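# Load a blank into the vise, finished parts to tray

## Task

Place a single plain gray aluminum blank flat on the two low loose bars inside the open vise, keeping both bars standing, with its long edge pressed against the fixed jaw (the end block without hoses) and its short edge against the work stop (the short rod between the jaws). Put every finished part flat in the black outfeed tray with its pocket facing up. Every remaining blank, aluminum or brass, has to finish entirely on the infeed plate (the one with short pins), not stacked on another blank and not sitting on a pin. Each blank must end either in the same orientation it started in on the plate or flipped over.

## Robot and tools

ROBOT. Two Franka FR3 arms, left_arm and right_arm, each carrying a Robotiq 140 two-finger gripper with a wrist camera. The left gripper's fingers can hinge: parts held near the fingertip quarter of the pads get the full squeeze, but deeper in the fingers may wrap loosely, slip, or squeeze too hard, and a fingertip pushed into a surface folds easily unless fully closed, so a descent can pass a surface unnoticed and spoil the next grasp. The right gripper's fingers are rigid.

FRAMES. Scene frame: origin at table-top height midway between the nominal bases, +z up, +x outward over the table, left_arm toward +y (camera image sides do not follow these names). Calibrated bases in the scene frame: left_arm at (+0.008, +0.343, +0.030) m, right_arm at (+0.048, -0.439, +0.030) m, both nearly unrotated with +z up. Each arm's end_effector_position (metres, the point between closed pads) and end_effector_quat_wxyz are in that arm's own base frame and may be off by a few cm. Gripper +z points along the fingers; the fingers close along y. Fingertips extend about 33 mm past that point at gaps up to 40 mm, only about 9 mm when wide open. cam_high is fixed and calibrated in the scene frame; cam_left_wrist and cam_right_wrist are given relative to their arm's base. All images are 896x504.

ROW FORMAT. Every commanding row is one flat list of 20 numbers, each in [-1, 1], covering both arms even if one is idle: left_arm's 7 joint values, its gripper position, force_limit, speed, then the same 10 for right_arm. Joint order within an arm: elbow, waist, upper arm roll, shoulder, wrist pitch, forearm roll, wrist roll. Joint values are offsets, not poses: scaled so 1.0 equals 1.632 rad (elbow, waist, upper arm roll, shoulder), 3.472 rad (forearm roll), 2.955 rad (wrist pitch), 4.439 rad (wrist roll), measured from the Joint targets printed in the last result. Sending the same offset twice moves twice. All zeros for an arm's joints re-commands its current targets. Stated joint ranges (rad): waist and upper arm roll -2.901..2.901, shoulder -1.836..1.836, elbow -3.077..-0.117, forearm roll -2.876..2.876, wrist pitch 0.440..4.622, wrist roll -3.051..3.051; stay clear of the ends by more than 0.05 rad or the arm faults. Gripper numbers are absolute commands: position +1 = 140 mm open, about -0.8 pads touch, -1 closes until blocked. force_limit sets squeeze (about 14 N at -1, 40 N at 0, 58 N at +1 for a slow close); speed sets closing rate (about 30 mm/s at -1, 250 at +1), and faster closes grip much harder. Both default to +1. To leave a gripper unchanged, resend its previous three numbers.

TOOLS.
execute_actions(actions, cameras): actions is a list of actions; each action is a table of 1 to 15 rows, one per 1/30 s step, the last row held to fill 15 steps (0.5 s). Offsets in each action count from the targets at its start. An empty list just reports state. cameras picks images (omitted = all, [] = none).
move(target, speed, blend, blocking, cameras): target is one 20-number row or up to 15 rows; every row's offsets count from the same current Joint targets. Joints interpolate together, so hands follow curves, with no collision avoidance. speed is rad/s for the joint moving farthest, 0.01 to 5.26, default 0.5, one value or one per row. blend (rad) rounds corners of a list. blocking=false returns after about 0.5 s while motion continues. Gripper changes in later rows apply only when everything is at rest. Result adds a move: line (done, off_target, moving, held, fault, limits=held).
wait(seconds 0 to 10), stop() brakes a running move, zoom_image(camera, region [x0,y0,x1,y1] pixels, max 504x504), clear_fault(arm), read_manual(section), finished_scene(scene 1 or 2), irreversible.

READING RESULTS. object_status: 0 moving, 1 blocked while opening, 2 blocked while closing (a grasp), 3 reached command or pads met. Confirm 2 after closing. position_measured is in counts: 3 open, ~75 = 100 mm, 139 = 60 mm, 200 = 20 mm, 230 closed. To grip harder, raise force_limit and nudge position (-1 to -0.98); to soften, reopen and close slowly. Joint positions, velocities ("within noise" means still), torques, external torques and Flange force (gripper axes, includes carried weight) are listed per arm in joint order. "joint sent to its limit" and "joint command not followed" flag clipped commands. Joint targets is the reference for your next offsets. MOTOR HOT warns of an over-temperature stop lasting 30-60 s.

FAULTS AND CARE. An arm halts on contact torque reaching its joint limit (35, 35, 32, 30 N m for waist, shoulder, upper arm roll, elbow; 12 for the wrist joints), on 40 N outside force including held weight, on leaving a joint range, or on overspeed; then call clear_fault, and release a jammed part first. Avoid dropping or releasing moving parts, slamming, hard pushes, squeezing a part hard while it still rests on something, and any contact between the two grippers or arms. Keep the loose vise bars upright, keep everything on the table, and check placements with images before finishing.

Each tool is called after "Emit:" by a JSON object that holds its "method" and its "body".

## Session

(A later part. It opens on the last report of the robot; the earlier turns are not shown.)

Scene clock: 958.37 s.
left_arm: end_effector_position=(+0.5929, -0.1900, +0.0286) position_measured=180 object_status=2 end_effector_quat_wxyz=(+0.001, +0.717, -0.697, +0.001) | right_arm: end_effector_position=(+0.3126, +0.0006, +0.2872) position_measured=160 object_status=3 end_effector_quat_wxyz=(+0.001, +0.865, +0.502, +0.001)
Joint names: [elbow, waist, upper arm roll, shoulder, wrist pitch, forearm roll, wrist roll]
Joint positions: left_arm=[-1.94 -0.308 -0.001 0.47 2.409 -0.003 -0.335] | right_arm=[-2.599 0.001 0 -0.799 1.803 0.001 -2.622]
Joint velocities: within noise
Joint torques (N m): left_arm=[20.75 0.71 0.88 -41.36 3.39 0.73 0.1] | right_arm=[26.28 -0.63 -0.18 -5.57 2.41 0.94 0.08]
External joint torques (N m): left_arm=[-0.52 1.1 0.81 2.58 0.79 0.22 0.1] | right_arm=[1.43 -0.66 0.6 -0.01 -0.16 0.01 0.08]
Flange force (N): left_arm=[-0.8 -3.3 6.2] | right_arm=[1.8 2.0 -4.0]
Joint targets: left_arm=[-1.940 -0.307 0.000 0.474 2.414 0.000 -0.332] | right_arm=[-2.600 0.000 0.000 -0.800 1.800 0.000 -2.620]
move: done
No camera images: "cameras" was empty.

Emit:
{"method": "move", "body": {"target": [[0.0001, 0, 0, -0.0012, -0.0007, 0, 0, -1, -1, -1, 0, 0, 0, 0, 0, 0, 0, -0.25, -1, -1], [0.0001, 0, 0, -0.0012, -0.0007, 0, 0, -0.2, -1, -1, 0, 0, 0, 0, 0, 0, 0, -0.25, -1, -1]], "speed": 0.05, "cameras": ["cam_left_wrist"]}}

Scene clock: 963.97 s.
left_arm: end_effector_position=(+0.5929, -0.1899, +0.0279) position_measured=154 object_status=0 end_effector_quat_wxyz=(+0.001, +0.717, -0.697, +0.000) | right_arm: end_effector_position=(+0.3126, +0.0006, +0.2872) position_measured=160 object_status=3 end_effector_quat_wxyz=(+0.001, +0.865, +0.502, +0.001)
Joint names: [elbow, waist, upper arm roll, shoulder, wrist pitch, forearm roll, wrist roll]
Joint positions: left_arm=[-1.94 -0.308 -0.001 0.471 2.41 -0.003 -0.335] | right_arm=[-2.599 0.001 0 -0.799 1.803 0.001 -2.622]
Joint velocities: within noise
Joint torques (N m): left_arm=[21.24 0.69 0.86 -43.33 2.93 0.72 0.11] | right_arm=[26.31 -0.7 -0.17 -5.54 2.41 0.93 0.07]
External joint torques (N m): left_arm=[0.11 0.84 0.59 0.5 0.36 0.21 0.11] | right_arm=[1.44 -0.64 0.73 0.05 -0.16 0.02 0.07]
Flange force (N): left_arm=[-1.0 -1.5 1.6] | right_arm=[2.1 2.1 -4.0]
Joint targets: left_arm=[-1.940 -0.307 0.000 0.472 2.412 0.000 -0.332] | right_arm=[-2.600 0.000 0.000 -0.800 1.800 0.000 -2.620]
move: done
camera_calibration:
cam_left_wrist: T_world_to_cam=[[-0.999605, -0.0280026, 0.00217958, 0.594278], [-0.025638, 0.941378, 0.336377, 0.192655], [-0.0114713, 0.336189, -0.941725, 0.239911], [0, 0, 0, 1]] pos_world=[0.601734, -0.245375, 0.15983]
Images, in order (width x height): cam_left_wrist 896x504.

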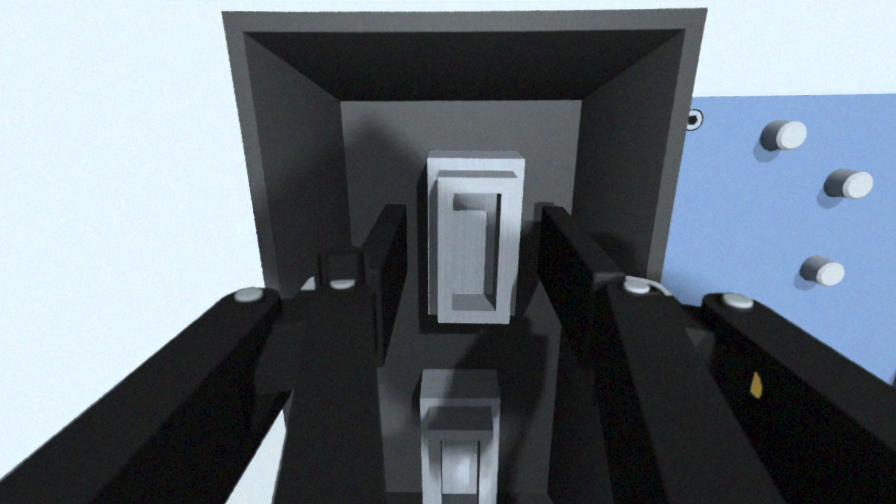

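Emit:
{"method": "move", "body": {"target": [[0.00258, 0, 0, -0.024692, -0.015081, 0, 0, -0.2, -1, -1, 0, 0, 0, 0, 0, 0, 0, -0.25, -1, -1], [0.01325, 0, 0, -0.06382, -0.042584, 0, 0, -0.2, -1, -1, 0, 0, 0, 0, 0, 0, 0, -0.25, -1, -1]], "speed": [0.06, 0.15], "blend": [0.02, 0], "cameras": ["cam_left_wrist"]}}

Scene clock: 972.97 s.
left_arm: end_effector_position=(+0.5933, -0.1902, +0.0894) position_measured=154 object_status=3 end_effector_quat_wxyz=(+0.001, +0.717, -0.697, +0.001) | right_arm: end_effector_position=(+0.3126, +0.0006, +0.2872) position_measured=160 object_status=3 end_effector_quat_wxyz=(+0.001, +0.865, +0.502, +0.001)
Joint names: [elbow, waist, upper arm roll, shoulder, wrist pitch, forearm roll, wrist roll]
Joint positions: left_arm=[-1.919 -0.308 -0.001 0.369 2.289 -0.003 -0.335] | right_arm=[-2.599 0.001 0 -0.799 1.803 0.001 -2.622]
Joint velocities: left_arm=[0.001 0.001 0 0.001 -0.005 -0.001 -0.001] | right_arm=[within noise]
Joint torques (N m): left_arm=[22.64 0.7 0.86 -42.26 2.45 0.78 0.09] | right_arm=[26.38 -0.66 -0.22 -5.49 2.43 0.93 0.13]
External joint torques (N m): left_arm=[0.12 0.75 0.58 0.06 -0.14 0.21 0.09] | right_arm=[1.52 -0.64 0.63 0.04 -0.14 0 0.13]
Flange force (N): left_arm=[-0.9 -1.3 -0.3] | right_arm=[2.2 2.3 -4.1]
Joint targets: left_arm=[-1.918 -0.307 0.000 0.368 2.286 0.000 -0.332] | right_arm=[-2.600 0.000 0.000 -0.800 1.800 0.000 -2.620]
move: done
camera_calibration:
cam_left_wrist: T_world_to_cam=[[-0.999618, -0.0276224, 0.000532136, 0.594707], [-0.0258417, 0.941643, 0.33562, 0.172515], [-0.00977172, 0.335478, -0.941997, 0.296758], [0, 0, 0, 1]] pos_world=[0.601837, -0.245577, 0.221329]
Images, in order (width x height): cam_left_wrist 896x504.

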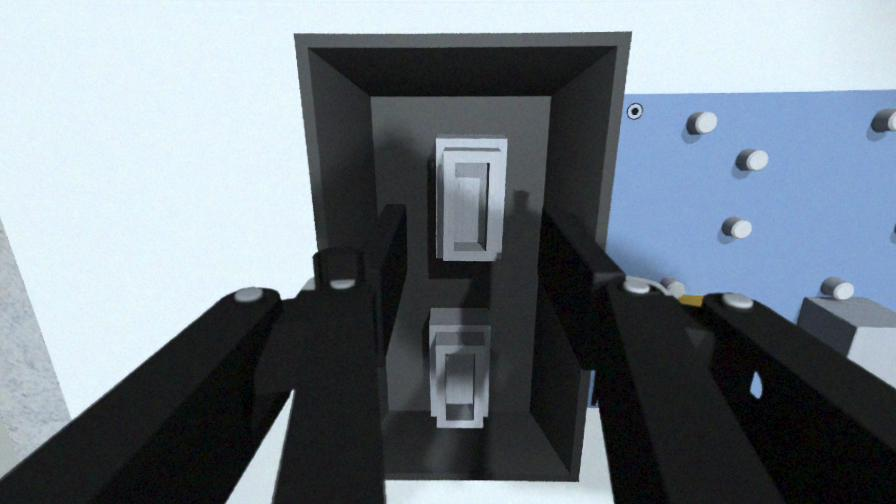

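Emit:
{"method": "move", "body": {"target": [-0.332428, 0.310521, 0, -0.613319, -0.155132, 0, 0, -0.2, -1, -1, 0, 0, 0, 0, 0, 0, 0, -0.25, -1, -1], "speed": 0.7, "cameras": ["cam_high", "cam_left_wrist", "cam_right_wrist"]}}

Scene clock: 978.30 s.
left_arm: end_effector_position=(+0.3543, +0.0704, +0.3004) position_measured=154 object_status=3 end_effector_quat_wxyz=(+0.000, +0.869, -0.495, +0.002) | right_arm: end_effector_position=(+0.3126, +0.0006, +0.2872) position_measured=160 object_status=3 end_effector_quat_wxyz=(+0.001, +0.865, +0.502, +0.001)
Joint names: [elbow, waist, upper arm roll, shoulder, wrist pitch, forearm roll, wrist roll]
Joint positions: left_arm=[-2.46 0.198 0 -0.631 1.831 -0.003 -0.335] | right_arm=[-2.599 0.001 0 -0.799 1.803 0.001 -2.622]
Joint velocities: left_arm=[-0.001 0.001 0.001 -0.001 -0.003 0.001 0.001] | right_arm=[within noise]
Joint torques (N m): left_arm=[24.53 0.94 0.33 -11.51 2.62 0.96 0.13] | right_arm=[26.31 -0.69 -0.22 -5.5 2.4 0.93 0.1]
External joint torques (N m): left_arm=[-0.06 0.99 0.93 -0.84 0.05 0.24 0.13] | right_arm=[1.5 -0.71 0.6 0 -0.16 0.01 0.1]
Flange force (N): left_arm=[-3.6 1.9 0.1] | right_arm=[1.9 2.2 -4.2]
Joint targets: left_arm=[-2.461 0.200 0.000 -0.633 1.828 0.000 -0.332] | right_arm=[-2.600 0.000 0.000 -0.800 1.800 0.000 -2.620]
move: done
camera_calibration:
cam_left_wrist: T_world_to_cam=[[-0.860734, -0.509055, -0.00019791, 0.34779], [-0.479724, 0.81101, 0.334854, 0.0203816], [-0.170298, 0.288315, -0.94227, 0.465988], [0, 0, 0, 1]] pos_world=[0.388489, 0.026163, 0.43233]
cam_right_wrist: T_world_to_cam=[[0.877135, -0.480216, -0.00518664, -0.262949], [-0.449183, -0.824178, 0.344913, 0.04587], [-0.169908, -0.300206, -0.93862, 0.458336], [0, 0, 0, 1]] pos_world=[0.329121, 0.0491277, 0.413019]

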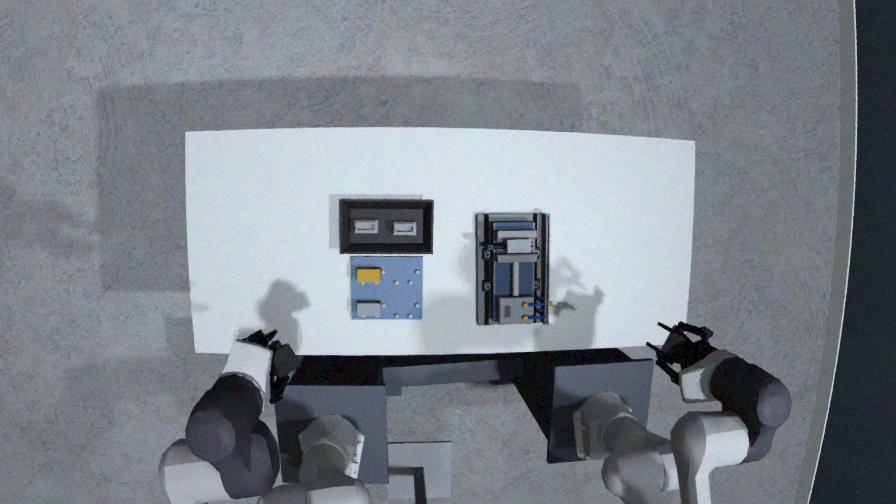

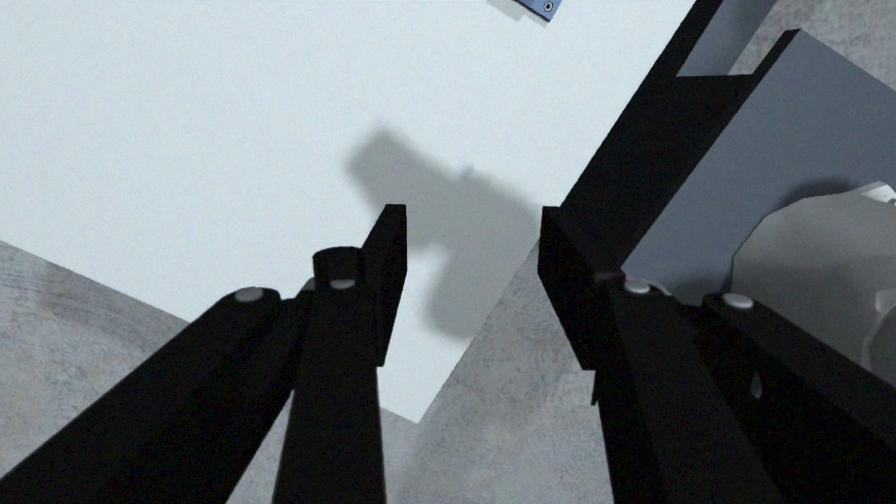

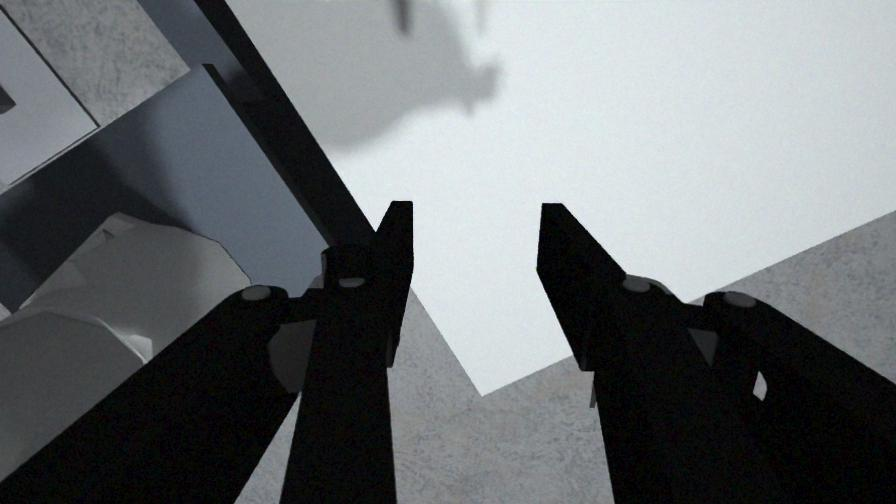

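Emit:
{"method": "zoom_image", "body": {"camera": "cam_high", "region": [465, 200, 565, 335]}}

Emit:
{"method": "zoom_image", "body": {"camera": "cam_high", "region": [330, 190, 440, 330]}}

Scaled by 3.733 from the camera's 896x504 image, which has a finer 1280x720 frame.

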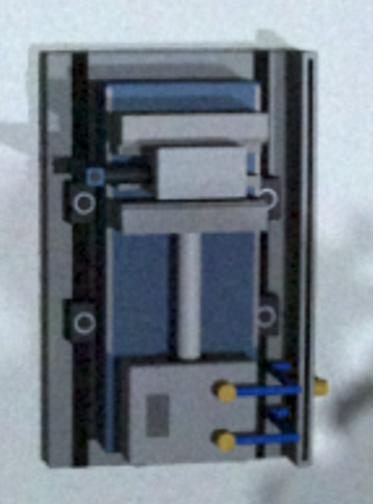

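Scaled by 3.600 from the camera's 896x504 image, which has a finer 1280x720 frame.

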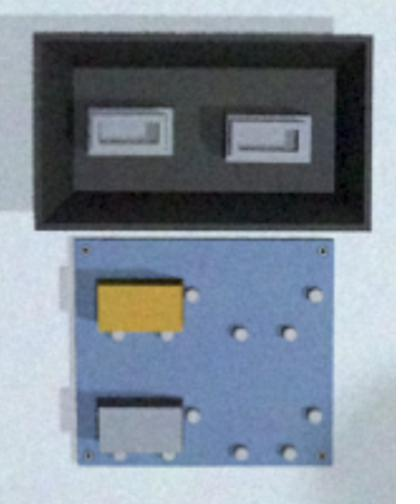

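Emit:
{"method": "move", "body": {"target": [0, 0, 0, 0, 0, 0, 0, -0.2, -1, -1, 0.422333, 0.332825, 0, 0.541284, 0.065695, 0, -0.002027, -0.25, -1, -1], "speed": 0.7, "cameras": ["cam_right_wrist"]}}

Emit:
{"method": "zoom_image", "body": {"camera": "cam_right_wrist", "region": [330, 60, 580, 310]}}

Scene clock: 994.47 s.
left_arm: end_effector_position=(+0.3538, +0.0703, +0.3002) position_measured=154 object_status=3 end_effector_quat_wxyz=(+0.001, +0.869, -0.495, +0.002) | right_arm: end_effector_position=(+0.4949, +0.2991, +0.2388) position_measured=160 object_status=3 end_effector_quat_wxyz=(-0.001, +0.698, +0.716, -0.003)
Joint names: [elbow, waist, upper arm roll, shoulder, wrist pitch, forearm roll, wrist roll]
Joint positions: left_arm=[-2.46 0.199 0 -0.631 1.83 -0.003 -0.335] | right_arm=[-1.912 0.542 0.002 0.083 1.989 0.001 -2.625]
Joint velocities: left_arm=[within noise] | right_arm=[0.001 -0.001 0 0 0.004 0 -0.001]
Joint torques (N m): left_arm=[24.76 0.9 0.38 -11.35 2.57 0.95 0.09] | right_arm=[26.55 -0.37 0.48 -34.94 2.76 0.89 -0.23]
External joint torques (N m): left_arm=[0.04 0.98 1.04 -0.56 -0.02 0.23 0.09] | right_arm=[1.83 -0.35 0.4 0.8 0.19 0.02 -0.23]
Flange force (N): left_arm=[-3.3 0.8 -0.2] | right_arm=[4.2 8.3 -2.3]
Joint targets: left_arm=[-2.461 0.200 0.000 -0.633 1.828 0.000 -0.332] | right_arm=[-1.911 0.543 0.000 0.083 1.994 0.000 -2.629]
move: done
camera_calibration:
cam_right_wrist: T_world_to_cam=[[0.998944, 0.0438778, -0.0136241, -0.494797], [0.0458729, -0.936001, 0.348995, 0.178014], [0.002561, -0.349252, -0.937025, 0.462418], [0, 0, 0, 1]] pos_world=[0.484924, 0.349833, 0.364431]
Images, in order (width x height): cam_right_wrist 896x504.

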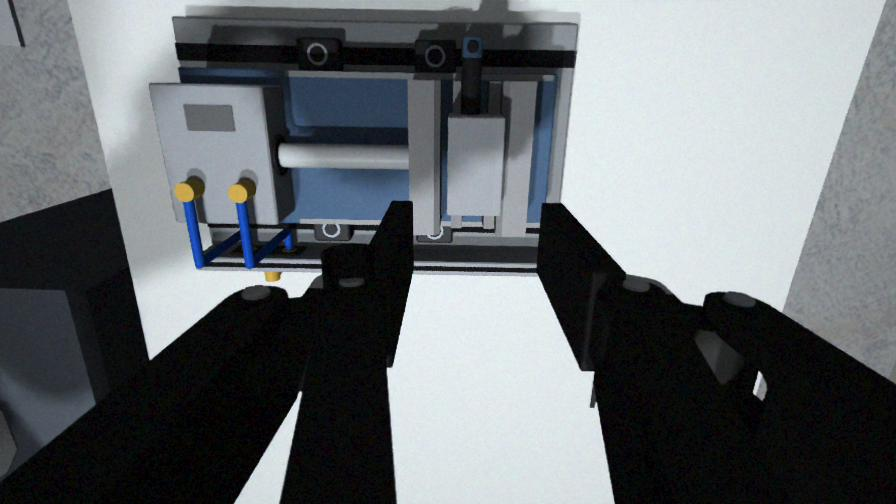

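Scaled by 2.016 from the camera's 896x504 image, which has a finer 1280x720 frame.

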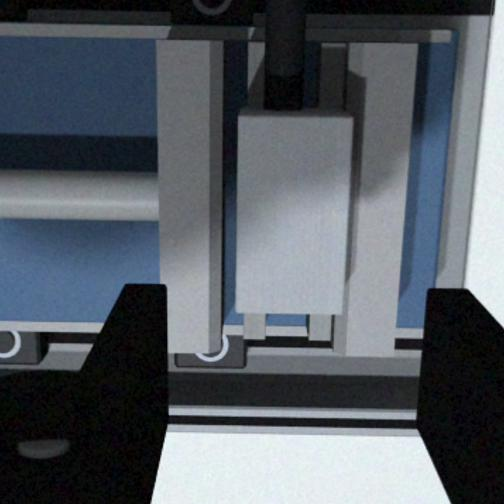

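Emit:
{"method": "finished_scene", "body": {"scene": 1}}

The scene is finished: the task was done.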